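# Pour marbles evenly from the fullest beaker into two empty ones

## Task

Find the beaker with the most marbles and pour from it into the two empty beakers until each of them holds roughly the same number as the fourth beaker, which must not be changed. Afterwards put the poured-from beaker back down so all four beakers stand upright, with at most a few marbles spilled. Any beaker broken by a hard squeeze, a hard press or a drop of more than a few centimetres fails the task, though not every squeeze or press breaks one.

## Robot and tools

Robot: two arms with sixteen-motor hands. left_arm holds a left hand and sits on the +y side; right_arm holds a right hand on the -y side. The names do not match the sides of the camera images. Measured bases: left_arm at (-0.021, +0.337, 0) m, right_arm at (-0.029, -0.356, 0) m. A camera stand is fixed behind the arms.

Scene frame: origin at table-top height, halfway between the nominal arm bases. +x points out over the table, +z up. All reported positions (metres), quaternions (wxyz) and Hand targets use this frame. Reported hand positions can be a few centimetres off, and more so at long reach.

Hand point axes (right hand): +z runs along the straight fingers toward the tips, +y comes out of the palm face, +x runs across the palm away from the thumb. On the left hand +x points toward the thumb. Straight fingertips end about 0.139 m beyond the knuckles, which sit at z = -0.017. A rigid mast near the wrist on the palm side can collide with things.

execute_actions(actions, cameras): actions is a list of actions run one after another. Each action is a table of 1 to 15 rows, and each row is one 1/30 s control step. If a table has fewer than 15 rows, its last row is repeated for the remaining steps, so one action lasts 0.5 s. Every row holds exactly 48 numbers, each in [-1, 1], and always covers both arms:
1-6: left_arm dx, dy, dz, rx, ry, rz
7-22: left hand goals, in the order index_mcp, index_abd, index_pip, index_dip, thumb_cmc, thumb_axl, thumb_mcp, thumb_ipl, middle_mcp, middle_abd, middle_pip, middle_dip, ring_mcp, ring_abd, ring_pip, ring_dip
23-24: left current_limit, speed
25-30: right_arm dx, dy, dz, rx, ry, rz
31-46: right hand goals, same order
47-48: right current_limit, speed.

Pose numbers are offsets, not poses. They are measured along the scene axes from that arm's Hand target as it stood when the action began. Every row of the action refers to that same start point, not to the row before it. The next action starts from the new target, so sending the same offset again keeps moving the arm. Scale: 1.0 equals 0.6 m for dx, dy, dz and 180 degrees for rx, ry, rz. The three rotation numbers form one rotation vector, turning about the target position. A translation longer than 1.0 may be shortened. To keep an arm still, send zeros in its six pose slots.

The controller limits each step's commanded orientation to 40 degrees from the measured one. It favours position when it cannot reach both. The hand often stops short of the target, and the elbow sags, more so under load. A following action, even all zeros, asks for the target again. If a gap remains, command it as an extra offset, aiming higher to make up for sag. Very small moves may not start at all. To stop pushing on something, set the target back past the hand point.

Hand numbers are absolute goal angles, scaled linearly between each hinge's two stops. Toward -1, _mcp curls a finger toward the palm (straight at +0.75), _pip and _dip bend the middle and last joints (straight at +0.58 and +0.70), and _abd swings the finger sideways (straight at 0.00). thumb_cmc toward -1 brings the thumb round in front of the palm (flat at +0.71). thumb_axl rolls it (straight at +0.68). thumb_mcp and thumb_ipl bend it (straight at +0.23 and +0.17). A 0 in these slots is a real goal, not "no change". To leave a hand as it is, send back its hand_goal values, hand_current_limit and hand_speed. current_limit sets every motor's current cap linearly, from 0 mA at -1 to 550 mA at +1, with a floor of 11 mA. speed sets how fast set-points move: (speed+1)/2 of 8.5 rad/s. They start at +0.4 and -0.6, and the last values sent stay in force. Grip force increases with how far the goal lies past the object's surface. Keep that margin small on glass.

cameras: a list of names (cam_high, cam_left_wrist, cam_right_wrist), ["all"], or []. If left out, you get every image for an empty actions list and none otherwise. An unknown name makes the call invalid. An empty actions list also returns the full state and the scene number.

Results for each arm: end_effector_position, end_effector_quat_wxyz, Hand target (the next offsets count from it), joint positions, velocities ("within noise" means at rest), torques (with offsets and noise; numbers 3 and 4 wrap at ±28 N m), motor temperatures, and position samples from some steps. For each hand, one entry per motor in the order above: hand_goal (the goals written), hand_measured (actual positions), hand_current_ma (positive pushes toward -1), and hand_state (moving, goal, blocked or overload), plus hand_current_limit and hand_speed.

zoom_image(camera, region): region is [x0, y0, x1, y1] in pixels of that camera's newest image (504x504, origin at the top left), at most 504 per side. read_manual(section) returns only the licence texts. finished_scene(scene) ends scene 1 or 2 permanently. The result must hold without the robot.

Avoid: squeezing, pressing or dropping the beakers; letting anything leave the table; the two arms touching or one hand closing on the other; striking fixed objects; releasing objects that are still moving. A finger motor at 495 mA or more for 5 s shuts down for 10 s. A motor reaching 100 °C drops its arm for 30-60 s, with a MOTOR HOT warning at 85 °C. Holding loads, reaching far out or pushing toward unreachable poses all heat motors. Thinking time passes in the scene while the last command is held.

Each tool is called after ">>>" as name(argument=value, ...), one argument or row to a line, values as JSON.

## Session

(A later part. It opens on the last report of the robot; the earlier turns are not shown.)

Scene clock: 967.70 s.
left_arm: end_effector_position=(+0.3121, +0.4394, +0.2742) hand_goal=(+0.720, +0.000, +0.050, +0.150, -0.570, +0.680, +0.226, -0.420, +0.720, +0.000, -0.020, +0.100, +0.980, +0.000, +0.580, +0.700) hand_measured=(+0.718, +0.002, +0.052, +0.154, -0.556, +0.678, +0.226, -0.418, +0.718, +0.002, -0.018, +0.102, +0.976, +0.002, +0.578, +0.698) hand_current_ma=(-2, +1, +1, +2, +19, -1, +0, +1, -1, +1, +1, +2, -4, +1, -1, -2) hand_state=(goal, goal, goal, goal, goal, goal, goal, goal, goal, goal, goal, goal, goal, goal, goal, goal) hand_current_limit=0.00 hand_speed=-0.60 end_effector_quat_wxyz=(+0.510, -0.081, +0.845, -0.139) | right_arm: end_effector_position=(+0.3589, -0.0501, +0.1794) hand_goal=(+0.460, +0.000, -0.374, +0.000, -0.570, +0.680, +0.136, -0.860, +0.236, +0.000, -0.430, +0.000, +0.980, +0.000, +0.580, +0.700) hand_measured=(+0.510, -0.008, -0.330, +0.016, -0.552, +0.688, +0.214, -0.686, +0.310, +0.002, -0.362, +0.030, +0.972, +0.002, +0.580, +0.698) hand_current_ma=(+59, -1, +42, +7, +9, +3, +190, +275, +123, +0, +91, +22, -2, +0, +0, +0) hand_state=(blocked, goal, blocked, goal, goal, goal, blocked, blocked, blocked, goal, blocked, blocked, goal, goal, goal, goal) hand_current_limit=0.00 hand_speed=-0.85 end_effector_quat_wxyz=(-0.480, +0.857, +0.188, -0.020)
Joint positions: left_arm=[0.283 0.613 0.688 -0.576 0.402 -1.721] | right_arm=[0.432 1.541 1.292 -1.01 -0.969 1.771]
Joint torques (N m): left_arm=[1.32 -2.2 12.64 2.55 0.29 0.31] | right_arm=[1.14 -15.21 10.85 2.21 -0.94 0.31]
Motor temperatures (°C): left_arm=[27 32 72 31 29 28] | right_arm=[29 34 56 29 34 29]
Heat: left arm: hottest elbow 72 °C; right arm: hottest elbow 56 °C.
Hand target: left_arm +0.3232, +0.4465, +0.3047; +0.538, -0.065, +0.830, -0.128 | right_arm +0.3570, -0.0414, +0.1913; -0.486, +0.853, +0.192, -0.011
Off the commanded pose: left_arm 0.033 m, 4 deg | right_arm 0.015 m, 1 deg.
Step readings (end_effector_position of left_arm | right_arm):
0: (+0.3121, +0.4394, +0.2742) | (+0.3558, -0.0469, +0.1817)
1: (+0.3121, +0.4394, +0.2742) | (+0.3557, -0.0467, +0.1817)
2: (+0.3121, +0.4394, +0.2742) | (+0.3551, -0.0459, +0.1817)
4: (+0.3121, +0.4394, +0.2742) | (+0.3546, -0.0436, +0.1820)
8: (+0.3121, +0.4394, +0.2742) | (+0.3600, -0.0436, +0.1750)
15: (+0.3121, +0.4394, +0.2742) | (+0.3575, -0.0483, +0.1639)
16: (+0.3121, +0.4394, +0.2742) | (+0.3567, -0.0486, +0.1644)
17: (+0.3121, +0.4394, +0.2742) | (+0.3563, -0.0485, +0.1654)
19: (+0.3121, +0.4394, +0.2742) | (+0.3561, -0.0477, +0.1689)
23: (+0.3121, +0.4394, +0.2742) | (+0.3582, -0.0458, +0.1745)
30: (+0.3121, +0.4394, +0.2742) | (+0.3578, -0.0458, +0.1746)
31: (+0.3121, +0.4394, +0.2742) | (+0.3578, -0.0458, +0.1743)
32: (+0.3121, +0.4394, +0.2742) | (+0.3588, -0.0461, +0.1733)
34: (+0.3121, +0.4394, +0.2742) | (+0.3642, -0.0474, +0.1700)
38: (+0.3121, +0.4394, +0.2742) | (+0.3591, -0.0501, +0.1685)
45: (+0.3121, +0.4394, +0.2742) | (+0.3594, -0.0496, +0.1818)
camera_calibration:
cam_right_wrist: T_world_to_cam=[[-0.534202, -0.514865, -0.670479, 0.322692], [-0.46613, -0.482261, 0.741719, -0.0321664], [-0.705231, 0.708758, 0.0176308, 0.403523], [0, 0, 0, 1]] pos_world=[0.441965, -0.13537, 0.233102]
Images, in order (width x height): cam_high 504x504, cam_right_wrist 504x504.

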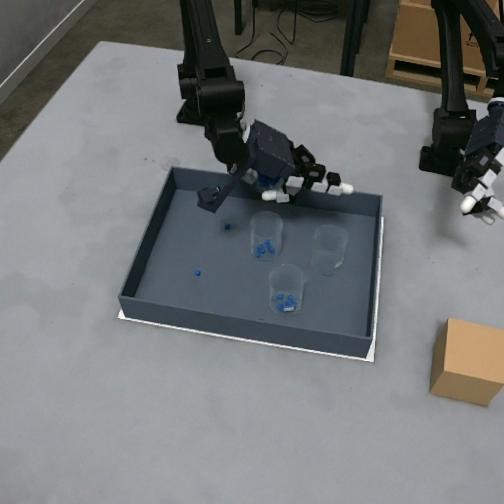

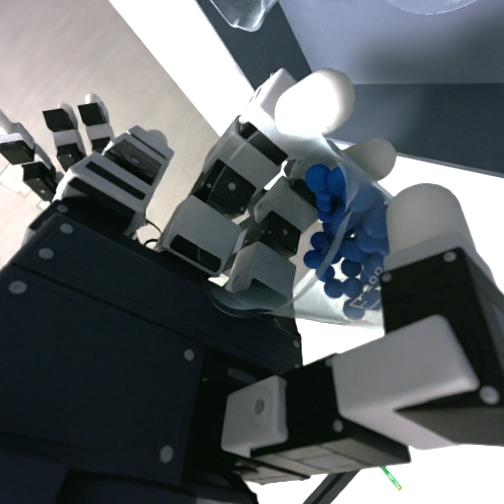

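>>> execute_actions(
  actions=[
    [[0,0,0,0,0,0,0.72,0,0.05,0.15,-0.571,0.68,0.225,-0.42,0.72,0,-0.02,0.1,0.98,0,0.58,0.7,0,-0.6,0.03,0.003,-0.003,-0.0032,0.06103,0,0.46,0,-0.375,0,-0.571,0.68,0.135,-0.86,0.235,0,-0.43,0,0.98,0,0.58,0.7,0,-0.85]],
    [[0,0,0,0,0,0,0.72,0,0.05,0.15,-0.571,0.68,0.225,-0.42,0.72,0,-0.02,0.1,0.98,0,0.58,0.7,0,-0.6,0,0,0,-0.00058,0.0111,0,0.46,0,-0.375,0,-0.571,0.68,0.135,-0.86,0.235,0,-0.43,0,0.98,0,0.58,0.7,0,-0.85]],
    [[0,0,0,0,0,0,0.72,0,0.05,0.15,-0.571,0.68,0.225,-0.42,0.72,0,-0.02,0.1,0.98,0,0.58,0.7,0,-0.6,-0.031,0,0.003,0.00378,-0.07213,0,0.46,0,-0.375,0,-0.571,0.68,0.135,-0.86,0.235,0,-0.43,0,0.98,0,0.58,0.7,0,-0.85]],
  ],
  cameras=["cam_high","cam_right_wrist"],
)

>>> zoom_image(
  camera="cam_high",
  region=[180, 150, 330, 300],
)

>>> zoom_image(
  camera="cam_right_wrist",
  region=[200, 0, 504, 304],
)

Scene clock: 980.43 s.
left_arm: end_effector_position=(+0.3121, +0.4394, +0.2742) hand_goal=(+0.720, +0.000, +0.050, +0.150, -0.570, +0.680, +0.226, -0.420, +0.720, +0.000, -0.020, +0.100, +0.980, +0.000, +0.580, +0.700) hand_measured=(+0.718, +0.002, +0.052, +0.154, -0.556, +0.678, +0.226, -0.418, +0.718, +0.002, -0.018, +0.102, +0.976, +0.002, +0.578, +0.698) hand_current_ma=(-2, +1, +1, +2, +19, -1, +0, +1, -1, +1, +1, +2, -4, +1, -1, -2) hand_state=(goal, goal, goal, goal, goal, goal, goal, goal, goal, goal, goal, goal, goal, goal, goal, goal) hand_current_limit=0.00 hand_speed=-0.60 end_effector_quat_wxyz=(+0.510, -0.081, +0.845, -0.139) | right_arm: end_effector_position=(+0.3577, -0.0481, +0.1800) hand_goal=(+0.460, +0.000, -0.374, +0.000, -0.570, +0.680, +0.136, -0.860, +0.236, +0.000, -0.430, +0.000, +0.980, +0.000, +0.580, +0.700) hand_measured=(+0.510, -0.008, -0.330, +0.016, -0.552, +0.688, +0.214, -0.686, +0.310, +0.002, -0.362, +0.030, +0.972, +0.002, +0.580, +0.698) hand_current_ma=(+59, -2, +42, +7, +9, +3, +190, +275, +123, +0, +91, +22, -3, +0, +0, +0) hand_state=(blocked, goal, blocked, goal, goal, goal, blocked, blocked, blocked, goal, blocked, blocked, goal, goal, goal, goal) hand_current_limit=0.00 hand_speed=-0.85 end_effector_quat_wxyz=(-0.480, +0.856, +0.189, -0.021)
Joint positions: left_arm=[0.283 0.613 0.688 -0.576 0.402 -1.721] | right_arm=[0.437 1.539 1.292 -1.005 -0.969 1.777]
Joint torques (N m): left_arm=[1.32 -2.2 12.63 2.54 0.29 0.31] | right_arm=[1.14 -15.09 10.92 2.22 -0.9 0.32]
Motor temperatures (°C): left_arm=[27 32 73 31 29 28] | right_arm=[29 34 55 29 33 29]
Heat: left arm: hottest elbow 73 °C; right arm: hottest elbow 55 °C.
Hand target: left_arm +0.3232, +0.4465, +0.3047; +0.538, -0.065, +0.830, -0.128 | right_arm +0.3564, -0.0397, +0.1912; -0.486, +0.853, +0.191, -0.011
Off the commanded pose: left_arm 0.033 m, 4 deg | right_arm 0.014 m, 1 deg.
Step readings (end_effector_position of left_arm | right_arm):
0: (+0.3121, +0.4394, +0.2742) | (+0.3589, -0.0501, +0.1794)
1: (+0.3121, +0.4394, +0.2742) | (+0.3588, -0.0499, +0.1795)
2: (+0.3121, +0.4394, +0.2742) | (+0.3577, -0.0496, +0.1793)
4: (+0.3121, +0.4394, +0.2742) | (+0.3530, -0.0470, +0.1807)
8: (+0.3121, +0.4394, +0.2742) | (+0.3585, -0.0443, +0.1768)
15: (+0.3121, +0.4394, +0.2742) | (+0.3557, -0.0450, +0.1644)
16: (+0.3121, +0.4394, +0.2742) | (+0.3551, -0.0453, +0.1645)
17: (+0.3121, +0.4394, +0.2742) | (+0.3542, -0.0457, +0.1652)
19: (+0.3121, +0.4394, +0.2742) | (+0.3534, -0.0448, +0.1683)
23: (+0.3121, +0.4394, +0.2742) | (+0.3556, -0.0433, +0.1746)
30: (+0.3121, +0.4394, +0.2742) | (+0.3563, -0.0440, +0.1757)
31: (+0.3121, +0.4394, +0.2742) | (+0.3560, -0.0441, +0.1756)
32: (+0.3121, +0.4394, +0.2742) | (+0.3573, -0.0446, +0.1745)
34: (+0.3121, +0.4394, +0.2742) | (+0.3634, -0.0462, +0.1697)
38: (+0.3121, +0.4394, +0.2742) | (+0.3582, -0.0495, +0.1680)
45: (+0.3121, +0.4394, +0.2742) | (+0.3582, -0.0477, +0.1825)
camera_calibration:
cam_right_wrist: T_world_to_cam=[[-0.533664, -0.514872, -0.670902, 0.323325], [-0.465324, -0.48366, 0.741314, -0.0325399], [-0.70617, 0.707799, 0.0185301, 0.401256], [0, 0, 0, 1]] pos_world=[0.44076, -0.133276, 0.233607]
Images, in order (width x height): cam_high 504x504, cam_right_wrist 504x504.

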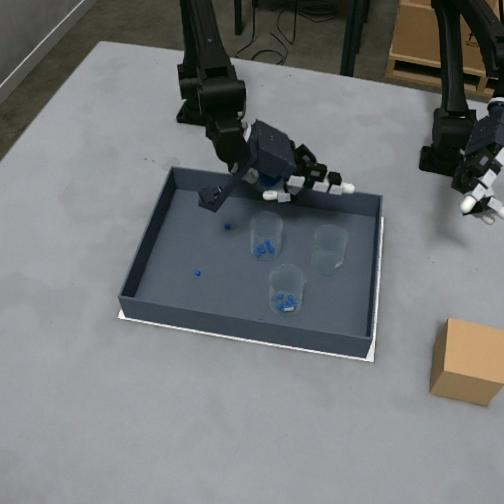

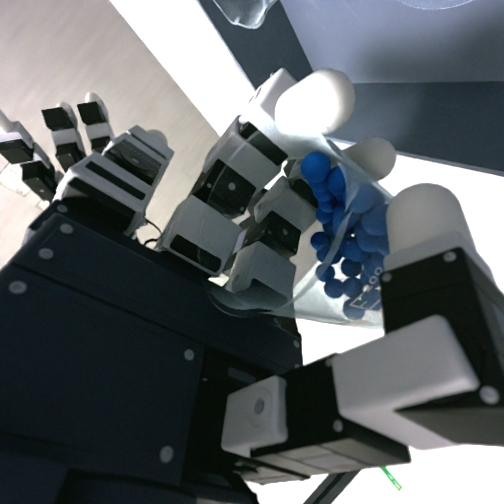

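Scaled by 3.360 from the camera's 504x504 image, which has a finer 720x720 frame.

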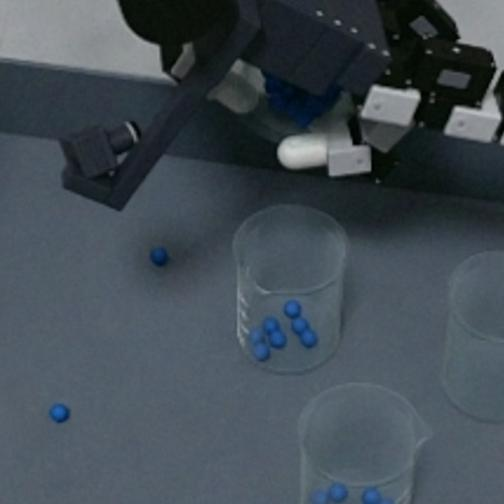

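Scaled by 1.658 from the camera's 504x504 image, which has a finer 720x720 frame.

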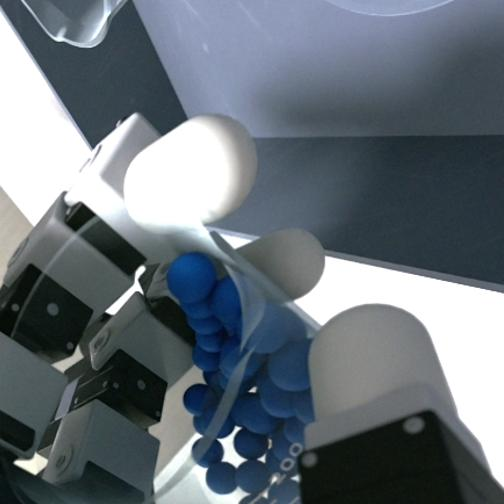

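>>> execute_actions(
  actions=[
    [[0,0,0,0,0,0,0.72,0,0.05,0.15,-0.571,0.68,0.225,-0.42,0.72,0,-0.02,0.1,0.98,0,0.58,0.7,0,-0.6,0.033,0,-0.003,-0.00349,0.06657,0,0.46,0,-0.375,0,-0.571,0.68,0.135,-0.86,0.235,0,-0.43,0,0.98,0,0.58,0.7,0,-0.85]],
    [[0,0,0,0,0,0,0.72,0,0.05,0.15,-0.571,0.68,0.225,-0.42,0.72,0,-0.02,0.1,0.98,0,0.58,0.7,0,-0.6,0,0,0,-0.00058,0.0111,0,0.46,0,-0.375,0,-0.571,0.68,0.135,-0.86,0.235,0,-0.43,0,0.98,0,0.58,0.7,0,-0.85]],
    [[0,0,0,0,0,0,0.72,0,0.05,0.15,-0.571,0.68,0.225,-0.42,0.72,0,-0.02,0.1,0.98,0,0.58,0.7,0,-0.6,-0.033,0,0.003,0.00407,-0.07767,0,0.46,0,-0.375,0,-0.571,0.68,0.135,-0.86,0.235,0,-0.43,0,0.98,0,0.58,0.7,0,-0.85]],
  ],
  cameras=["cam_high","cam_right_wrist"],
)

>>> zoom_image(
  camera="cam_high",
  region=[180, 150, 330, 300],
)

>>> zoom_image(
  camera="cam_right_wrist",
  region=[200, 0, 504, 304],
)

Scene clock: 990.93 s.
left_arm: end_effector_position=(+0.3121, +0.4394, +0.2742) hand_goal=(+0.720, +0.000, +0.050, +0.150, -0.570, +0.680, +0.226, -0.420, +0.720, +0.000, -0.020, +0.100, +0.980, +0.000, +0.580, +0.700) hand_measured=(+0.718, +0.002, +0.052, +0.154, -0.556, +0.678, +0.226, -0.418, +0.718, +0.002, -0.018, +0.102, +0.976, +0.002, +0.578, +0.698) hand_current_ma=(-2, +1, +1, +2, +19, -1, +0, +1, -1, +1, +1, +2, -4, +1, -1, -2) hand_state=(goal, goal, goal, goal, goal, goal, goal, goal, goal, goal, goal, goal, goal, goal, goal, goal) hand_current_limit=0.00 hand_speed=-0.60 end_effector_quat_wxyz=(+0.510, -0.081, +0.845, -0.139) | right_arm: end_effector_position=(+0.3575, -0.0477, +0.1805) hand_goal=(+0.460, +0.000, -0.374, +0.000, -0.570, +0.680, +0.136, -0.860, +0.236, +0.000, -0.430, +0.000, +0.980, +0.000, +0.580, +0.700) hand_measured=(+0.510, -0.008, -0.330, +0.016, -0.552, +0.688, +0.214, -0.686, +0.310, +0.002, -0.362, +0.030, +0.972, +0.002, +0.580, +0.698) hand_current_ma=(+58, -2, +42, +7, +9, +3, +190, +275, +122, +0, +91, +22, -3, +0, +0, +0) hand_state=(blocked, goal, blocked, goal, goal, goal, blocked, blocked, blocked, goal, blocked, blocked, goal, goal, goal, goal) hand_current_limit=0.00 hand_speed=-0.85 end_effector_quat_wxyz=(-0.480, +0.856, +0.190, -0.020)
Joint positions: left_arm=[0.283 0.613 0.688 -0.576 0.402 -1.721] | right_arm=[0.438 1.539 1.292 -1.005 -0.969 1.777]
Joint torques (N m): left_arm=[1.32 -2.26 12.63 2.54 0.29 0.31] | right_arm=[1.14 -14.92 10.99 2.26 -0.92 0.32]
Motor temperatures (°C): left_arm=[27 32 73 31 29 28] | right_arm=[29 34 54 29 33 29]
Heat: left arm: hottest elbow 73 °C; right arm: hottest elbow 54 °C.
Hand target: left_arm +0.3232, +0.4465, +0.3047; +0.538, -0.065, +0.830, -0.128 | right_arm +0.3564, -0.0396, +0.1914; -0.486, +0.853, +0.192, -0.011
Off the commanded pose: left_arm 0.033 m, 4 deg | right_arm 0.014 m, 1 deg.
Step readings (end_effector_position of left_arm | right_arm):
0: (+0.3121, +0.4394, +0.2742) | (+0.3577, -0.0481, +0.1800)
1: (+0.3121, +0.4394, +0.2742) | (+0.3577, -0.0481, +0.1800)
2: (+0.3121, +0.4394, +0.2742) | (+0.3566, -0.0475, +0.1801)
4: (+0.3121, +0.4394, +0.2742) | (+0.3521, -0.0455, +0.1814)
8: (+0.3121, +0.4394, +0.2742) | (+0.3580, -0.0416, +0.1776)
15: (+0.3121, +0.4394, +0.2742) | (+0.3571, -0.0454, +0.1642)
16: (+0.3121, +0.4394, +0.2742) | (+0.3560, -0.0461, +0.1642)
17: (+0.3121, +0.4394, +0.2742) | (+0.3553, -0.0463, +0.1648)
19: (+0.3121, +0.4394, +0.2742) | (+0.3544, -0.0454, +0.1682)
23: (+0.3121, +0.4394, +0.2742) | (+0.3564, -0.0434, +0.1749)
30: (+0.3121, +0.4394, +0.2742) | (+0.3575, -0.0436, +0.1764)
31: (+0.3121, +0.4394, +0.2742) | (+0.3575, -0.0436, +0.1762)
32: (+0.3121, +0.4394, +0.2742) | (+0.3587, -0.0444, +0.1746)
34: (+0.3121, +0.4394, +0.2742) | (+0.3650, -0.0458, +0.1693)
38: (+0.3121, +0.4394, +0.2742) | (+0.3585, -0.0503, +0.1673)
45: (+0.3121, +0.4394, +0.2742) | (+0.3580, -0.0473, +0.1833)
camera_calibration:
cam_right_wrist: T_world_to_cam=[[-0.532641, -0.514856, -0.671726, 0.323569], [-0.465731, -0.4844, 0.740575, -0.032633], [-0.706674, 0.707305, 0.0182268, 0.401189], [0, 0, 0, 1]] pos_world=[0.440658, -0.132979, 0.234205]
Images, in order (width x height): cam_high 504x504, cam_right_wrist 504x504.

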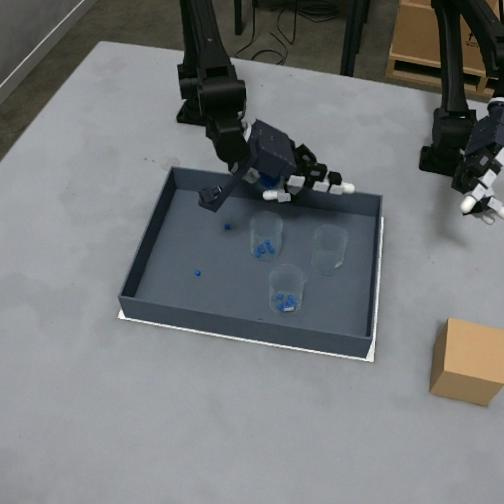

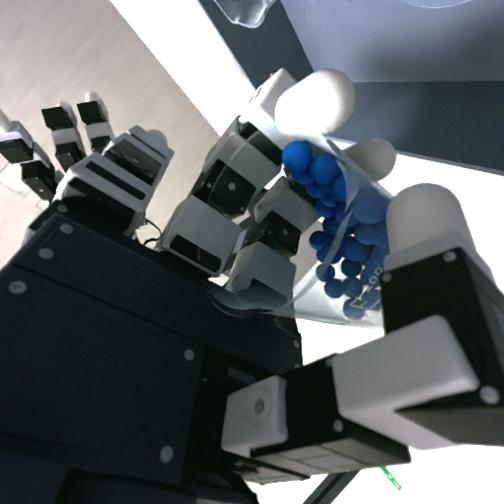

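Scaled by 3.360 from the camera's 504x504 image, which has a finer 720x720 frame.

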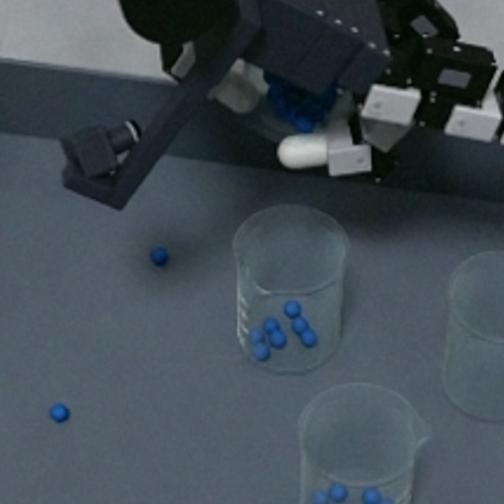

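Scaled by 1.658 from the camera's 504x504 image, which has a finer 720x720 frame.

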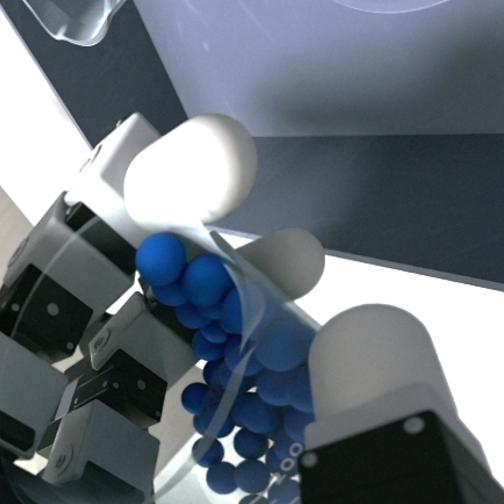

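>>> execute_actions(
  actions=[
    [[0,0,0,0,0,0,0.72,0,0.05,0.15,-0.571,0.68,0.225,-0.42,0.72,0,-0.02,0.1,0.98,0,0.58,0.7,0,-0.6,0.033,0,-0.003,-0.00378,0.07212,0,0.46,0,-0.375,0,-0.571,0.68,0.135,-0.86,0.235,0,-0.43,0,0.98,0,0.58,0.7,0,-0.85]],
    [[0,0,0,0,0,0,0.72,0,0.05,0.15,-0.571,0.68,0.225,-0.42,0.72,0,-0.02,0.1,0.98,0,0.58,0.7,0,-0.6,0,0,0,-0.00058,0.0111,0,0.46,0,-0.375,0,-0.571,0.68,0.135,-0.86,0.235,0,-0.43,0,0.98,0,0.58,0.7,0,-0.85]],
    [[0,0,0,0,0,0,0.72,0,0.05,0.15,-0.571,0.68,0.225,-0.42,0.72,0,-0.02,0.1,0.98,0,0.58,0.7,0,-0.6,-0.033,0,0.003,0.00436,-0.08322,0,0.46,0,-0.375,0,-0.571,0.68,0.135,-0.86,0.235,0,-0.43,0,0.98,0,0.58,0.7,0,-0.85]],
  ],
  cameras=["cam_high","cam_right_wrist"],
)

>>> zoom_image(
  camera="cam_high",
  region=[180, 150, 330, 300],
)

>>> zoom_image(
  camera="cam_right_wrist",
  region=[200, 0, 504, 304],
)

Scene clock: 1006.70 s.
left_arm: end_effector_position=(+0.3121, +0.4394, +0.2742) hand_goal=(+0.720, +0.000, +0.050, +0.150, -0.570, +0.680, +0.226, -0.420, +0.720, +0.000, -0.020, +0.100, +0.980, +0.000, +0.580, +0.700) hand_measured=(+0.718, +0.002, +0.052, +0.154, -0.556, +0.678, +0.226, -0.418, +0.718, +0.002, -0.018, +0.102, +0.976, +0.002, +0.578, +0.698) hand_current_ma=(-2, +1, +1, +2, +19, -1, +0, +1, -1, +1, +1, +2, -4, +1, -1, -2) hand_state=(goal, goal, goal, goal, goal, goal, goal, goal, goal, goal, goal, goal, goal, goal, goal, goal) hand_current_limit=0.00 hand_speed=-0.60 end_effector_quat_wxyz=(+0.510, -0.081, +0.845, -0.139) | right_arm: end_effector_position=(+0.3573, -0.0478, +0.1821) hand_goal=(+0.460, +0.000, -0.374, +0.000, -0.570, +0.680, +0.136, -0.860, +0.236, +0.000, -0.430, +0.000, +0.980, +0.000, +0.580, +0.700) hand_measured=(+0.508, -0.008, -0.330, +0.016, -0.552, +0.688, +0.214, -0.686, +0.310, +0.002, -0.362, +0.030, +0.970, +0.002, +0.580, +0.698) hand_current_ma=(+57, -2, +42, +7, +9, +3, +190, +275, +122, +0, +91, +22, -3, +0, +0, +0) hand_state=(blocked, goal, blocked, goal, goal, goal, blocked, blocked, blocked, goal, blocked, blocked, goal, goal, goal, goal) hand_current_limit=0.00 hand_speed=-0.85 end_effector_quat_wxyz=(-0.481, +0.856, +0.189, -0.020)
Joint positions: left_arm=[0.283 0.613 0.688 -0.576 0.402 -1.721] | right_arm=[0.438 1.536 1.293 -1.006 -0.969 1.778]
Joint torques (N m): left_arm=[1.32 -2.14 12.64 2.54 0.29 0.31] | right_arm=[1.08 -14.39 10.89 2.26 -0.88 0.28]
Motor temperatures (°C): left_arm=[27 32 73 31 29 28] | right_arm=[29 34 53 29 33 29]
Heat: left arm: hottest elbow 73 °C; right arm: hottest elbow 53 °C.
Hand target: left_arm +0.3232, +0.4465, +0.3047; +0.538, -0.065, +0.830, -0.128 | right_arm +0.3565, -0.0397, +0.1913; -0.486, +0.853, +0.192, -0.011
Off the commanded pose: left_arm 0.033 m, 4 deg | right_arm 0.012 m, 1 deg.
Step readings (end_effector_position of left_arm | right_arm):
0: (+0.3121, +0.4394, +0.2742) | (+0.3575, -0.0477, +0.1805)
1: (+0.3121, +0.4394, +0.2742) | (+0.3575, -0.0477, +0.1805)
2: (+0.3121, +0.4394, +0.2742) | (+0.3562, -0.0472, +0.1805)
4: (+0.3121, +0.4394, +0.2742) | (+0.3515, -0.0454, +0.1820)
8: (+0.3121, +0.4394, +0.2742) | (+0.3580, -0.0409, +0.1781)
15: (+0.3121, +0.4394, +0.2742) | (+0.3573, -0.0459, +0.1639)
16: (+0.3121, +0.4394, +0.2742) | (+0.3562, -0.0464, +0.1639)
17: (+0.3121, +0.4394, +0.2742) | (+0.3554, -0.0463, +0.1648)
19: (+0.3121, +0.4394, +0.2742) | (+0.3545, -0.0455, +0.1682)
23: (+0.3121, +0.4394, +0.2742) | (+0.3565, -0.0438, +0.1751)
30: (+0.3121, +0.4394, +0.2742) | (+0.3570, -0.0434, +0.1773)
31: (+0.3121, +0.4394, +0.2742) | (+0.3572, -0.0436, +0.1769)
32: (+0.3121, +0.4394, +0.2742) | (+0.3587, -0.0442, +0.1752)
34: (+0.3121, +0.4394, +0.2742) | (+0.3653, -0.0455, +0.1695)
38: (+0.3121, +0.4394, +0.2742) | (+0.3584, -0.0505, +0.1676)
45: (+0.3121, +0.4394, +0.2742) | (+0.3579, -0.0471, +0.1853)
camera_calibration:
cam_right_wrist: T_world_to_cam=[[-0.532507, -0.513987, -0.672498, 0.32462], [-0.466718, -0.484517, 0.739877, -0.0334656], [-0.706124, 0.707856, 0.0181221, 0.400804], [0, 0, 0, 1]] pos_world=[0.440261, -0.133075, 0.235804]
Images, in order (width x height): cam_high 504x504, cam_right_wrist 504x504.

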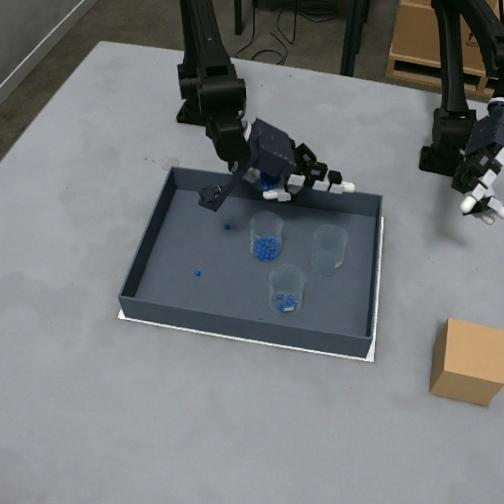

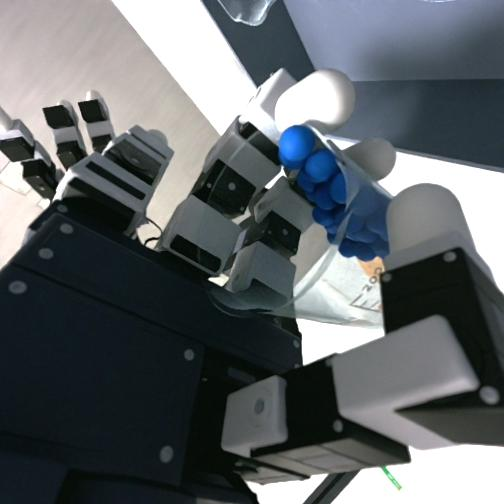

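Scaled by 3.360 from the camera's 504x504 image, which has a finer 720x720 frame.

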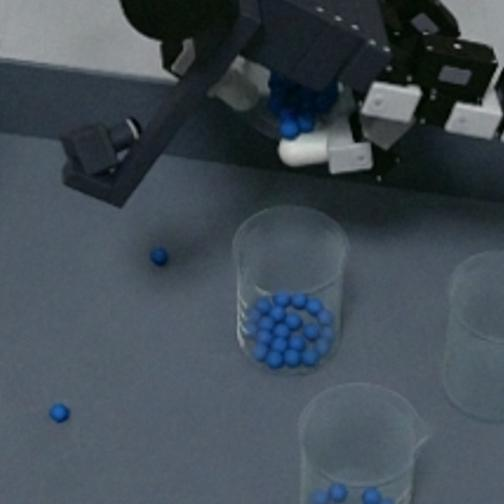

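Scaled by 1.658 from the camera's 504x504 image, which has a finer 720x720 frame.

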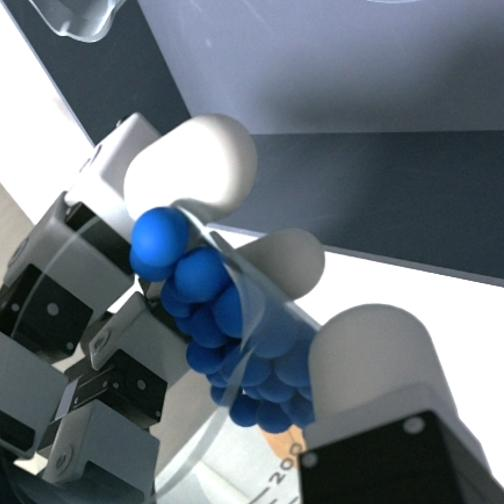

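>>> zoom_image(
  camera="cam_high",
  region=[246, 222, 286, 262],
)

Scaled by 12.600 from the camera's 504x504 image, which has a finer 720x720 frame.

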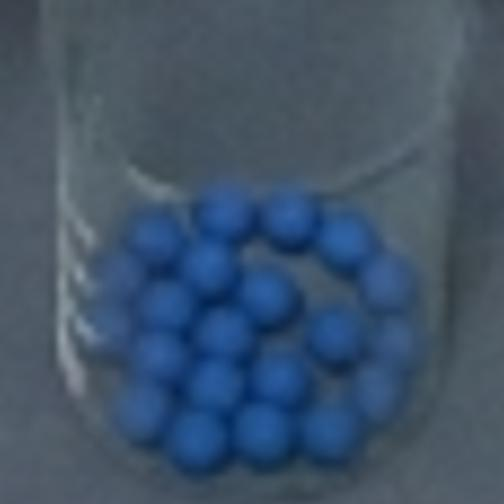

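>>> execute_actions(
  actions=[
    [[0,0,0,0,0,0,0.72,0,0.05,0.15,-0.571,0.68,0.225,-0.42,0.72,0,-0.02,0.1,0.98,0,0.58,0.7,0,-0.6,0,0,0.05,0.00516,-0.09847,0,0.46,0,-0.375,0,-0.571,0.68,0.135,-0.86,0.235,0,-0.43,0,0.98,0,0.58,0.7,0,-0.85]],
    [[0,0,0,0,0,0,0.72,0,0.05,0.15,-0.571,0.68,0.225,-0.42,0.72,0,-0.02,0.1,0.98,0,0.58,0.7,0,-0.6,0,0,0.05,0.00516,-0.09847,0,0.46,0,-0.375,0,-0.571,0.68,0.135,-0.86,0.235,0,-0.43,0,0.98,0,0.58,0.7,0,-0.85]],
    [[0,0,0,0,0,0,0.72,0,0.05,0.15,-0.571,0.68,0.225,-0.42,0.72,0,-0.02,0.1,0.98,0,0.58,0.7,0,-0.6,0,0,0.05,0.00516,-0.09847,0,0.46,0,-0.375,0,-0.571,0.68,0.135,-0.86,0.235,0,-0.43,0,0.98,0,0.58,0.7,0,-0.85]],
    [[0,0,0,0,0,0,0.72,0,0.05,0.15,-0.571,0.68,0.225,-0.42,0.72,0,-0.02,0.1,0.98,0,0.58,0.7,0,-0.6,0,0,0.05,0.00516,-0.09847,0,0.46,0,-0.375,0,-0.571,0.68,0.135,-0.86,0.235,0,-0.43,0,0.98,0,0.58,0.7,0,-0.85]],
    [[0,0,0,0,0,0,0.72,0,0.05,0.15,-0.571,0.68,0.225,-0.42,0.72,0,-0.02,0.1,0.98,0,0.58,0.7,0,-0.6,0.034,-0.0555,0,0,0,-0.0611,0.46,0,-0.375,0,-0.571,0.68,0.135,-0.86,0.235,0,-0.43,0,0.98,0,0.58,0.7,0,-0.85]],
    [[0,0,0,0,0,0,0.72,0,0.05,0.15,-0.571,0.68,0.225,-0.42,0.72,0,-0.02,0.1,0.98,0,0.58,0.7,0,-0.6,0.034,-0.0555,0,0,0,-0.0611,0.46,0,-0.375,0,-0.571,0.68,0.135,-0.86,0.235,0,-0.43,0,0.98,0,0.58,0.7,0,-0.85]],
    [[0,0,0,0,0,0,0.72,0,0.05,0.15,-0.571,0.68,0.225,-0.42,0.72,0,-0.02,0.1,0.98,0,0.58,0.7,0,-0.6,0.034,-0.0555,0,0,0,-0.0611,0.46,0,-0.375,0,-0.571,0.68,0.135,-0.86,0.235,0,-0.43,0,0.98,0,0.58,0.7,0,-0.85]],
  ],
  cameras=["cam_high","cam_right_wrist"],
)

>>> zoom_image(
  camera="cam_right_wrist",
  region=[200, 100, 480, 380],
)

Scene clock: 1061.23 s.
left_arm: end_effector_position=(+0.3121, +0.4394, +0.2742) hand_goal=(+0.720, +0.000, +0.050, +0.150, -0.570, +0.680, +0.226, -0.420, +0.720, +0.000, -0.020, +0.100, +0.980, +0.000, +0.580, +0.700) hand_measured=(+0.718, +0.002, +0.052, +0.154, -0.556, +0.678, +0.226, -0.418, +0.718, +0.002, -0.018, +0.102, +0.976, +0.002, +0.578, +0.698) hand_current_ma=(-2, +1, +1, +2, +19, -1, +0, +1, -1, +1, +1, +2, -4, +1, -1, -2) hand_state=(goal, goal, goal, goal, goal, goal, goal, goal, goal, goal, goal, goal, goal, goal, goal, goal) hand_current_limit=0.00 hand_speed=-0.60 end_effector_quat_wxyz=(+0.510, -0.081, +0.845, -0.139) | right_arm: end_effector_position=(+0.4034, -0.1425, +0.2811) hand_goal=(+0.460, +0.000, -0.374, +0.000, -0.570, +0.680, +0.136, -0.860, +0.236, +0.000, -0.430, +0.000, +0.980, +0.000, +0.580, +0.700) hand_measured=(+0.508, -0.008, -0.330, +0.014, -0.552, +0.688, +0.214, -0.686, +0.310, +0.002, -0.362, +0.030, +0.980, +0.002, +0.580, +0.698) hand_current_ma=(+57, -2, +42, +6, +9, +3, +190, +275, +122, +0, +91, +22, +0, +0, +0, +0) hand_state=(blocked, goal, blocked, goal, goal, goal, blocked, blocked, blocked, goal, blocked, blocked, goal, goal, goal, goal) hand_current_limit=0.00 hand_speed=-0.85 end_effector_quat_wxyz=(-0.151, +0.800, +0.243, +0.527)
Joint positions: left_arm=[0.283 0.613 0.688 -0.576 0.402 -1.721] | right_arm=[0.63 1.048 0.803 -0.167 0.084 1.591]
Joint torques (N m): left_arm=[1.38 -2.2 12.63 2.55 0.29 0.31] | right_arm=[-1.03 -6.18 15.35 4.42 0.29 0]
Motor temperatures (°C): left_arm=[27 32 73 31 29 28] | right_arm=[29 35 52 29 33 29]
Heat: left arm: hottest elbow 73 °C; right arm: hottest elbow 52 °C.
Hand target: left_arm +0.3232, +0.4465, +0.3047; +0.538, -0.065, +0.830, -0.128 | right_arm +0.4176, -0.1396, +0.3111; -0.158, +0.782, +0.225, +0.559
Off the commanded pose: left_arm 0.033 m, 4 deg | right_arm 0.033 m, 5 deg.
Step readings (end_effector_position of left_arm | right_arm):
0: (+0.3121, +0.4394, +0.2742) | (+0.3571, -0.0478, +0.1822)
1: (+0.3121, +0.4394, +0.2742) | (+0.3573, -0.0481, +0.1816)
2: (+0.3121, +0.4394, +0.2742) | (+0.3592, -0.0494, +0.1802)
4: (+0.3121, +0.4394, +0.2742) | (+0.3630, -0.0527, +0.1778)
8: (+0.3121, +0.4394, +0.2742) | (+0.3529, -0.0542, +0.1897)
15: (+0.3121, +0.4394, +0.2742) | (+0.3531, -0.0467, +0.2203)
16: (+0.3121, +0.4394, +0.2742) | (+0.3539, -0.0467, +0.2201)
17: (+0.3121, +0.4394, +0.2742) | (+0.3572, -0.0476, +0.2186)
19: (+0.3121, +0.4394, +0.2742) | (+0.3599, -0.0507, +0.2144)
23: (+0.3121, +0.4394, +0.2742) | (+0.3517, -0.0563, +0.2162)
30: (+0.3121, +0.4394, +0.2742) | (+0.3507, -0.0487, +0.2392)
31: (+0.3121, +0.4394, +0.2742) | (+0.3517, -0.0487, +0.2396)
32: (+0.3121, +0.4394, +0.2742) | (+0.3550, -0.0498, +0.2398)
34: (+0.3121, +0.4394, +0.2742) | (+0.3590, -0.0531, +0.2400)
38: (+0.3121, +0.4394, +0.2742) | (+0.3507, -0.0553, +0.2452)
45: (+0.3121, +0.4394, +0.2742) | (+0.3513, -0.0488, +0.2632)
46: (+0.3121, +0.4394, +0.2742) | (+0.3523, -0.0490, +0.2634)
47: (+0.3121, +0.4394, +0.2742) | (+0.3542, -0.0488, +0.2646)
49: (+0.3121, +0.4394, +0.2742) | (+0.3583, -0.0529, +0.2667)
53: (+0.3121, +0.4394, +0.2742) | (+0.3520, -0.0544, +0.2717)
60: (+0.3121, +0.4394, +0.2742) | (+0.3530, -0.0485, +0.2861)
61: (+0.3121, +0.4394, +0.2742) | (+0.3535, -0.0485, +0.2868)
62: (+0.3121, +0.4394, +0.2742) | (+0.3567, -0.0520, +0.2875)
64: (+0.3121, +0.4394, +0.2742) | (+0.3629, -0.0608, +0.2880)
68: (+0.3121, +0.4394, +0.2742) | (+0.3695, -0.0717, +0.2882)
75: (+0.3121, +0.4394, +0.2742) | (+0.3711, -0.0733, +0.2895)
76: (+0.3121, +0.4394, +0.2742) | (+0.3711, -0.0733, +0.2894)
77: (+0.3121, +0.4394, +0.2742) | (+0.3735, -0.0779, +0.2899)
79: (+0.3121, +0.4394, +0.2742) | (+0.3784, -0.0877, +0.2915)
83: (+0.3121, +0.4394, +0.2742) | (+0.3857, -0.1036, +0.2933)
90: (+0.3121, +0.4394, +0.2742) | (+0.3866, -0.1061, +0.2928)
91: (+0.3121, +0.4394, +0.2742) | (+0.3870, -0.1070, +0.2931)
92: (+0.3121, +0.4394, +0.2742) | (+0.3889, -0.1128, +0.2933)
94: (+0.3121, +0.4394, +0.2742) | (+0.3928, -0.1232, +0.2939)
98: (+0.3121, +0.4394, +0.2742) | (+0.4005, -0.1392, +0.2894)
105: (+0.3121, +0.4394, +0.2742) | (+0.4035, -0.1422, +0.2814)
camera_calibration:
cam_right_wrist: T_world_to_cam=[[0.140597, -0.680487, -0.719145, 0.084927], [-0.983597, -0.0130969, -0.179906, 0.403179], [0.113005, 0.732643, -0.671166, 0.365438], [0, 0, 0, 1]] pos_world=[0.343328, -0.204663, 0.378878]
Images, in order (width x height): cam_high 504x504, cam_right_wrist 504x504.

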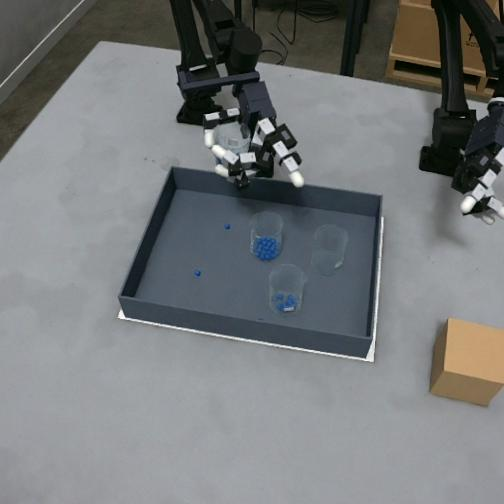

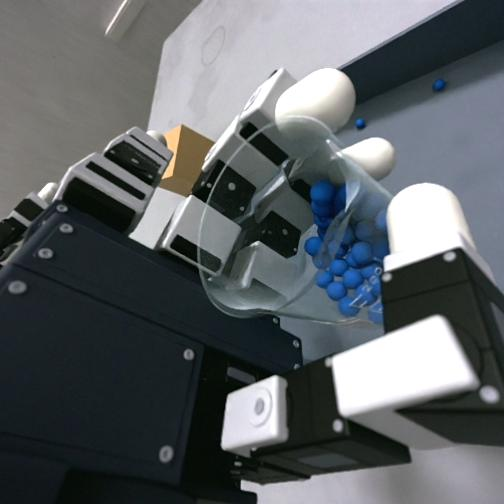

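Scaled by 1.800 from the camera's 504x504 image, which has a finer 720x720 frame.

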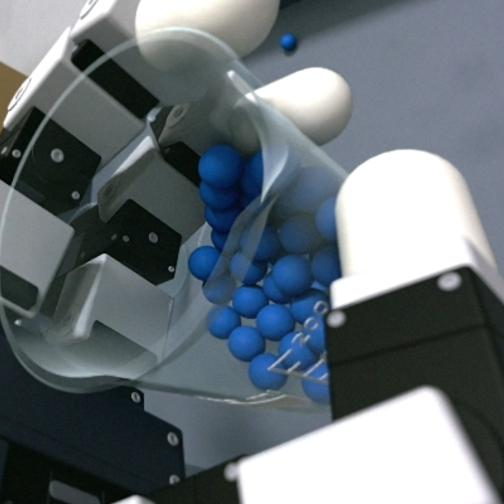

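>>> execute_actions(
  actions=[
    [[0,-0.06,0,0.023,-0.0058,0.0033,0.72,0,0.05,0.15,-0.571,0.68,0.225,-0.42,0.72,0,-0.02,0.1,0.98,0,0.58,0.7,0,-0.6,0.034,-0.0555,0,0,0,-0.0611,0.46,0,-0.375,0,-0.571,0.68,0.135,-0.86,0.235,0,-0.43,0,0.98,0,0.58,0.7,0,-0.85]],
    [[0.02,-0.06,0,0.023,-0.0058,0.0033,0.72,0,0.05,0.15,-0.571,0.68,0.225,-0.42,0.72,0,-0.02,0.1,0.98,0,0.58,0.7,0,-0.6,0.034,-0.0555,0,0,0,-0.0611,0.46,0,-0.375,0,-0.571,0.68,0.135,-0.86,0.235,0,-0.43,0,0.98,0,0.58,0.7,0,-0.85]],
    [[0.02,-0.06,0,0.023,-0.0058,0.0033,0.72,0,0.05,0.15,-0.571,0.68,0.225,-0.42,0.72,0,-0.02,0.1,0.98,0,0.58,0.7,0,-0.6,0.034,-0.0555,0,0,0,-0.0611,0.46,0,-0.375,0,-0.571,0.68,0.135,-0.86,0.235,0,-0.43,0,0.98,0,0.58,0.7,0,-0.85]],
    [[0.02,-0.06,0,0.023,-0.0058,0.0033,0.72,0,0.05,0.15,-0.571,0.68,0.225,-0.42,0.72,0,-0.02,0.1,0.98,0,0.58,0.7,0,-0.6,0,0,-0.1,0,-0.008,0,0.46,0,-0.375,0,-0.571,0.68,0.135,-0.86,0.235,0,-0.43,0,0.98,0,0.58,0.7,0,-0.85]],
    [[0.02,-0.02,0,0,0,0,0.72,0,0.05,0.15,-0.571,0.68,0.225,-0.42,0.72,0,-0.02,0.1,0.98,0,0.58,0.7,0,-0.6,0,0,-0.1,0,-0.008,0,0.46,0,-0.375,0,-0.571,0.68,0.135,-0.86,0.235,0,-0.43,0,0.98,0,0.58,0.7,0,-0.85]],
  ],
  cameras=["cam_high","cam_right_wrist","cam_left_wrist"],
)

>>> zoom_image(
  camera="cam_high",
  region=[110, 160, 400, 370],
)

Scene clock: 1098.10 s.
left_arm: end_effector_position=(+0.3627, +0.3005, +0.2815) hand_goal=(+0.720, +0.000, +0.050, +0.150, -0.570, +0.680, +0.226, -0.420, +0.720, +0.000, -0.020, +0.100, +0.980, +0.000, +0.580, +0.700) hand_measured=(+0.720, +0.002, +0.052, +0.152, -0.556, +0.678, +0.226, -0.418, +0.720, +0.002, -0.018, +0.102, +0.978, +0.002, +0.578, +0.698) hand_current_ma=(+0, +1, +1, +2, +18, -1, +0, +1, +0, +1, +1, +2, -1, +1, -1, -2) hand_state=(goal, goal, goal, goal, goal, goal, goal, goal, goal, goal, goal, goal, goal, goal, goal, goal) hand_current_limit=0.00 hand_speed=-0.60 end_effector_quat_wxyz=(+0.551, +0.012, +0.834, +0.019) | right_arm: end_effector_position=(+0.4703, -0.2389, +0.1749) hand_goal=(+0.460, +0.000, -0.374, +0.000, -0.570, +0.680, +0.136, -0.860, +0.236, +0.000, -0.430, +0.000, +0.980, +0.000, +0.580, +0.700) hand_measured=(+0.508, -0.008, -0.330, +0.014, -0.552, +0.688, +0.214, -0.686, +0.310, +0.002, -0.362, +0.030, +0.980, +0.002, +0.580, +0.698) hand_current_ma=(+57, -2, +42, +6, +9, +3, +190, +275, +122, +0, +91, +22, +0, +0, +0, +0) hand_state=(blocked, goal, blocked, goal, goal, goal, blocked, blocked, blocked, goal, blocked, blocked, goal, goal, goal, goal) hand_current_limit=0.00 hand_speed=-0.85 end_effector_quat_wxyz=(+0.009, +0.815, +0.002, +0.579)
Joint positions: left_arm=[-0.492 0.843 0.688 -0.301 -0.47 -1.74] | right_arm=[0.502 1.415 0.752 0.276 0.516 1.752]
Joint torques (N m): left_arm=[-0.62 -5.48 12.33 2.45 -0.48 -0.01] | right_arm=[-0.56 -10.99 11.06 4.15 0.54 -0.21]
Motor temperatures (°C): left_arm=[27 32 73 31 29 28] | right_arm=[29 33 52 29 32 29]
Heat: left arm: hottest elbow 73 °C; right arm: hottest elbow 52 °C.
Hand target: left_arm +0.3712, +0.2905, +0.3047; +0.574, +0.001, +0.819, +0.002 | right_arm +0.4788, -0.2394, +0.1914; +0.007, +0.799, -0.006, +0.601
Off the commanded pose: left_arm 0.027 m, 4 deg | right_arm 0.018 m, 3 deg.
Step readings (end_effector_position of left_arm | right_arm):
0: (+0.3121, +0.4394, +0.2742) | (+0.4034, -0.1425, +0.2811)
1: (+0.3121, +0.4394, +0.2742) | (+0.4034, -0.1434, +0.2811)
2: (+0.3118, +0.4415, +0.2750) | (+0.4048, -0.1489, +0.2816)
4: (+0.3110, +0.4446, +0.2794) | (+0.4074, -0.1599, +0.2813)
8: (+0.3158, +0.4229, +0.2907) | (+0.4140, -0.1760, +0.2734)
15: (+0.3175, +0.4138, +0.2964) | (+0.4168, -0.1798, +0.2645)
16: (+0.3173, +0.4143, +0.2965) | (+0.4170, -0.1807, +0.2651)
17: (+0.3170, +0.4155, +0.2982) | (+0.4177, -0.1858, +0.2661)
19: (+0.3171, +0.4149, +0.3031) | (+0.4202, -0.1957, +0.2684)
23: (+0.3252, +0.3861, +0.3080) | (+0.4305, -0.2094, +0.2704)
30: (+0.3307, +0.3779, +0.3047) | (+0.4355, -0.2130, +0.2681)
31: (+0.3309, +0.3782, +0.3047) | (+0.4356, -0.2140, +0.2684)
32: (+0.3306, +0.3791, +0.3060) | (+0.4359, -0.2189, +0.2693)
34: (+0.3306, +0.3789, +0.3098) | (+0.4391, -0.2272, +0.2723)
38: (+0.3383, +0.3508, +0.3081) | (+0.4519, -0.2401, +0.2755)
45: (+0.3437, +0.3415, +0.3027) | (+0.4576, -0.2448, +0.2728)
46: (+0.3437, +0.3420, +0.3031) | (+0.4576, -0.2448, +0.2727)
47: (+0.3432, +0.3428, +0.3048) | (+0.4589, -0.2441, +0.2738)
49: (+0.3424, +0.3426, +0.3079) | (+0.4650, -0.2407, +0.2748)
53: (+0.3495, +0.3162, +0.3003) | (+0.4716, -0.2368, +0.2645)
60: (+0.3543, +0.3063, +0.2926) | (+0.4702, -0.2378, +0.2372)
61: (+0.3543, +0.3064, +0.2930) | (+0.4702, -0.2380, +0.2359)
62: (+0.3546, +0.3066, +0.2934) | (+0.4709, -0.2378, +0.2353)
64: (+0.3560, +0.3057, +0.2932) | (+0.4721, -0.2373, +0.2308)
68: (+0.3603, +0.3018, +0.2860) | (+0.4703, -0.2387, +0.2039)
75: (+0.3627, +0.3005, +0.2815) | (+0.4688, -0.2396, +0.1720)
camera_calibration:
cam_left_wrist: T_world_to_cam=[[0.305397, -0.674767, 0.671879, -0.128639], [-0.83176, -0.532542, -0.156762, 0.462191], [0.463581, -0.510968, -0.723881, 0.310725], [0, 0, 0, 1]] pos_world=[0.279672, 0.318105, 0.383812]
cam_right_wrist: T_world_to_cam=[[-0.203531, -0.646043, -0.735665, 0.10654], [-0.810482, 0.532714, -0.243587, 0.508791], [0.549267, 0.546666, -0.63203, 0.10089], [0, 0, 0, 1]] pos_world=[0.378635, -0.257364, 0.266078]

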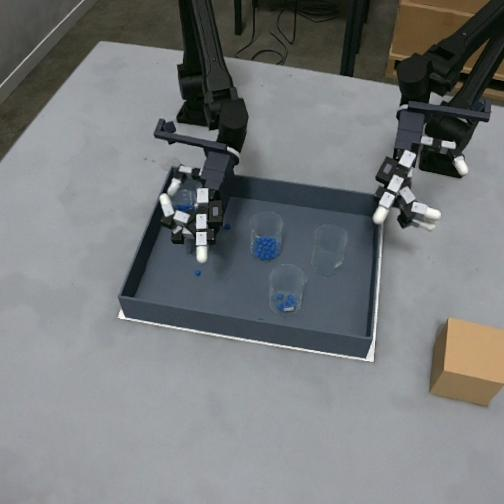

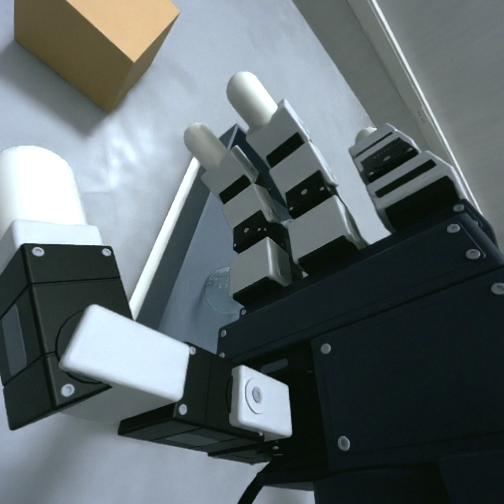

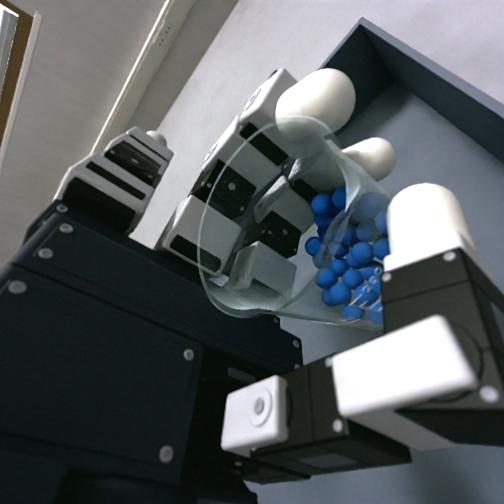

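Scaled by 1.738 from the camera's 504x504 image, which has a finer 720x720 frame.

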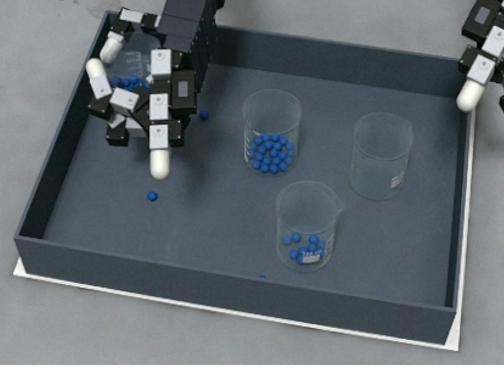

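>>> execute_actions(
  actions=[
    [[0.01,-0.06,0,0,0,0,0.72,0,0.05,0.15,-0.571,0.68,0.225,-0.42,0.72,0,-0.02,0.1,0.98,0,0.58,0.7,0,-0.6,0.004,-0.006,-0.07,0,0.002,0,0.46,0,-0.375,0,-0.571,0.68,0.135,-0.86,0.235,0,-0.43,0,0.98,0,0.58,0.7,0,-0.85]],
    [[0.01,-0.06,0,0,0,0,0.72,0,0.05,0.15,-0.571,0.68,0.225,-0.42,0.72,0,-0.02,0.1,0.98,0,0.58,0.7,0,-0.6,0.004,0,-0.06,0,0.002,0,0.46,0,-0.375,0,-0.571,0.68,0.135,-0.86,0.235,0,-0.43,0,0.98,0,0.58,0.7,0,-0.85]],
    [[0.01,-0.06,0,0,0,0,0.72,0,0.05,0.15,-0.571,0.68,0.225,-0.42,0.72,0,-0.02,0.1,0.98,0,0.58,0.7,0,-0.6,0,0,-0.025,0,0,0,0.46,0,-0.375,0,-0.571,0.68,0.135,-0.86,0.235,0,-0.43,0,0.98,0,0.58,0.7,0,-0.85]],
  ],
  cameras=["cam_high","cam_right_wrist","cam_left_wrist"],
)

Scene clock: 1111.63 s.
left_arm: end_effector_position=(+0.3752, +0.1988, +0.2725) hand_goal=(+0.720, +0.000, +0.050, +0.150, -0.570, +0.680, +0.226, -0.420, +0.720, +0.000, -0.020, +0.100, +0.980, +0.000, +0.580, +0.700) hand_measured=(+0.720, +0.002, +0.052, +0.152, -0.556, +0.678, +0.226, -0.418, +0.720, +0.002, -0.018, +0.102, +0.978, +0.002, +0.578, +0.698) hand_current_ma=(+0, +1, +1, +2, +18, -1, +0, +1, +0, +1, +1, +2, -1, +1, -1, -2) hand_state=(goal, goal, goal, goal, goal, goal, goal, goal, goal, goal, goal, goal, goal, goal, goal, goal) hand_current_limit=0.00 hand_speed=-0.60 end_effector_quat_wxyz=(+0.547, +0.023, +0.836, +0.028) | right_arm: end_effector_position=(+0.4771, -0.2391, +0.0938) hand_goal=(+0.460, +0.000, -0.374, +0.000, -0.570, +0.680, +0.136, -0.860, +0.236, +0.000, -0.430, +0.000, +0.980, +0.000, +0.580, +0.700) hand_measured=(+0.508, -0.008, -0.330, +0.014, -0.552, +0.688, +0.214, -0.686, +0.310, +0.002, -0.362, +0.030, +0.980, +0.002, +0.580, +0.698) hand_current_ma=(+57, -2, +42, +6, +9, +3, +190, +275, +122, +0, +91, +22, +0, +0, +0, +0) hand_state=(blocked, goal, blocked, goal, goal, goal, blocked, blocked, blocked, goal, blocked, blocked, goal, goal, goal, goal) hand_current_limit=0.00 hand_speed=-0.85 end_effector_quat_wxyz=(+0.006, +0.812, -0.002, +0.583)
Joint positions: left_arm=[-0.747 1.081 0.811 -0.277 -0.695 -1.862] | right_arm=[0.493 1.624 0.687 0.563 0.508 1.752]
Joint torques (N m): left_arm=[-0.15 -8.64 14.04 2.14 -0.67 -0.03] | right_arm=[-0.91 -11.16 8.38 4.18 0.19 -0.2]
Motor temperatures (°C): left_arm=[27 32 74 31 29 28] | right_arm=[29 34 51 29 32 29]
Heat: left arm: hottest elbow 74 °C; right arm: hottest elbow 51 °C.
Hand target: left_arm +0.3892, +0.1824, +0.3047; +0.574, +0.001, +0.819, +0.002 | right_arm +0.4836, -0.2432, +0.0983; +0.007, +0.803, -0.006, +0.596
Off the commanded pose: left_arm 0.039 m, 5 deg | right_arm 0.009 m, 2 deg.
Step readings (end_effector_position of left_arm | right_arm):
0: (+0.3627, +0.3005, +0.2815) | (+0.4703, -0.2389, +0.1749)
1: (+0.3625, +0.3006, +0.2815) | (+0.4705, -0.2388, +0.1752)
2: (+0.3614, +0.3012, +0.2821) | (+0.4708, -0.2386, +0.1751)
4: (+0.3600, +0.2969, +0.2813) | (+0.4727, -0.2382, +0.1734)
8: (+0.3602, +0.2745, +0.2691) | (+0.4745, -0.2386, +0.1582)
15: (+0.3609, +0.2680, +0.2622) | (+0.4714, -0.2416, +0.1363)
16: (+0.3610, +0.2679, +0.2632) | (+0.4715, -0.2415, +0.1365)
17: (+0.3606, +0.2671, +0.2649) | (+0.4724, -0.2412, +0.1370)
19: (+0.3608, +0.2642, +0.2697) | (+0.4757, -0.2395, +0.1366)
23: (+0.3666, +0.2412, +0.2740) | (+0.4784, -0.2384, +0.1221)
30: (+0.3687, +0.2329, +0.2712) | (+0.4739, -0.2410, +0.1017)
31: (+0.3686, +0.2330, +0.2710) | (+0.4741, -0.2409, +0.1021)
32: (+0.3681, +0.2325, +0.2717) | (+0.4747, -0.2406, +0.1029)
34: (+0.3685, +0.2289, +0.2738) | (+0.4764, -0.2396, +0.1041)
38: (+0.3737, +0.2070, +0.2742) | (+0.4779, -0.2387, +0.1005)
45: (+0.3750, +0.1989, +0.2717) | (+0.4770, -0.2392, +0.0934)
camera_calibration:
cam_left_wrist: T_world_to_cam=[[0.304383, -0.695444, 0.650929, -0.184801], [-0.837307, -0.521158, -0.165263, 0.419086], [0.454168, -0.494724, -0.740932, 0.251439], [0, 0, 0, 1]] pos_world=[0.292959, 0.214284, 0.375851]
cam_right_wrist: T_world_to_cam=[[-0.197616, -0.638895, -0.743479, 0.0476705], [-0.807023, 0.536571, -0.246586, 0.494175], [0.556472, 0.551275, -0.621638, 0.0426861], [0, 0, 0, 1]] pos_world=[0.384478, -0.258235, 0.183834]

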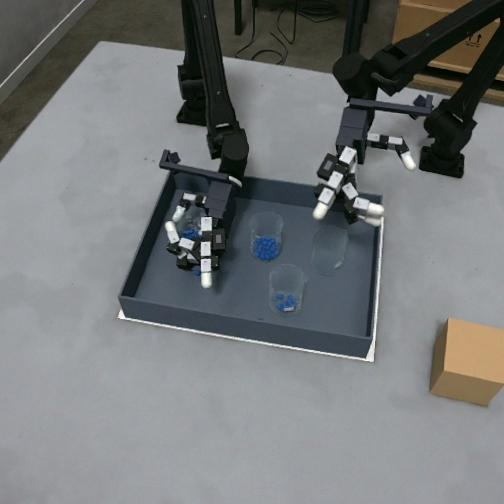

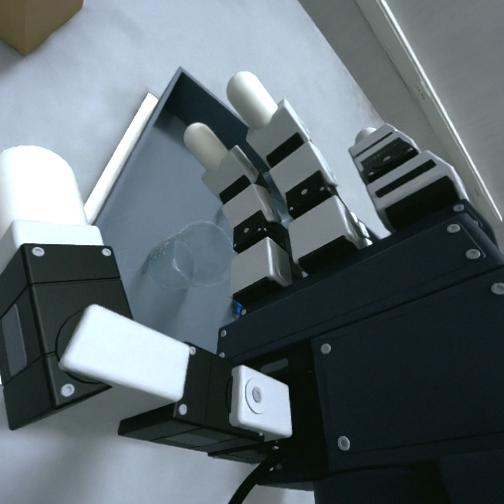

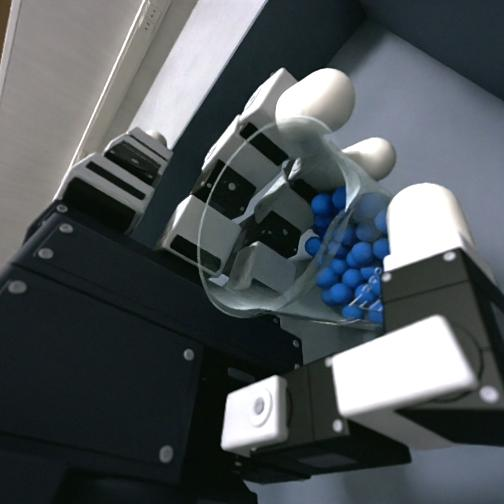

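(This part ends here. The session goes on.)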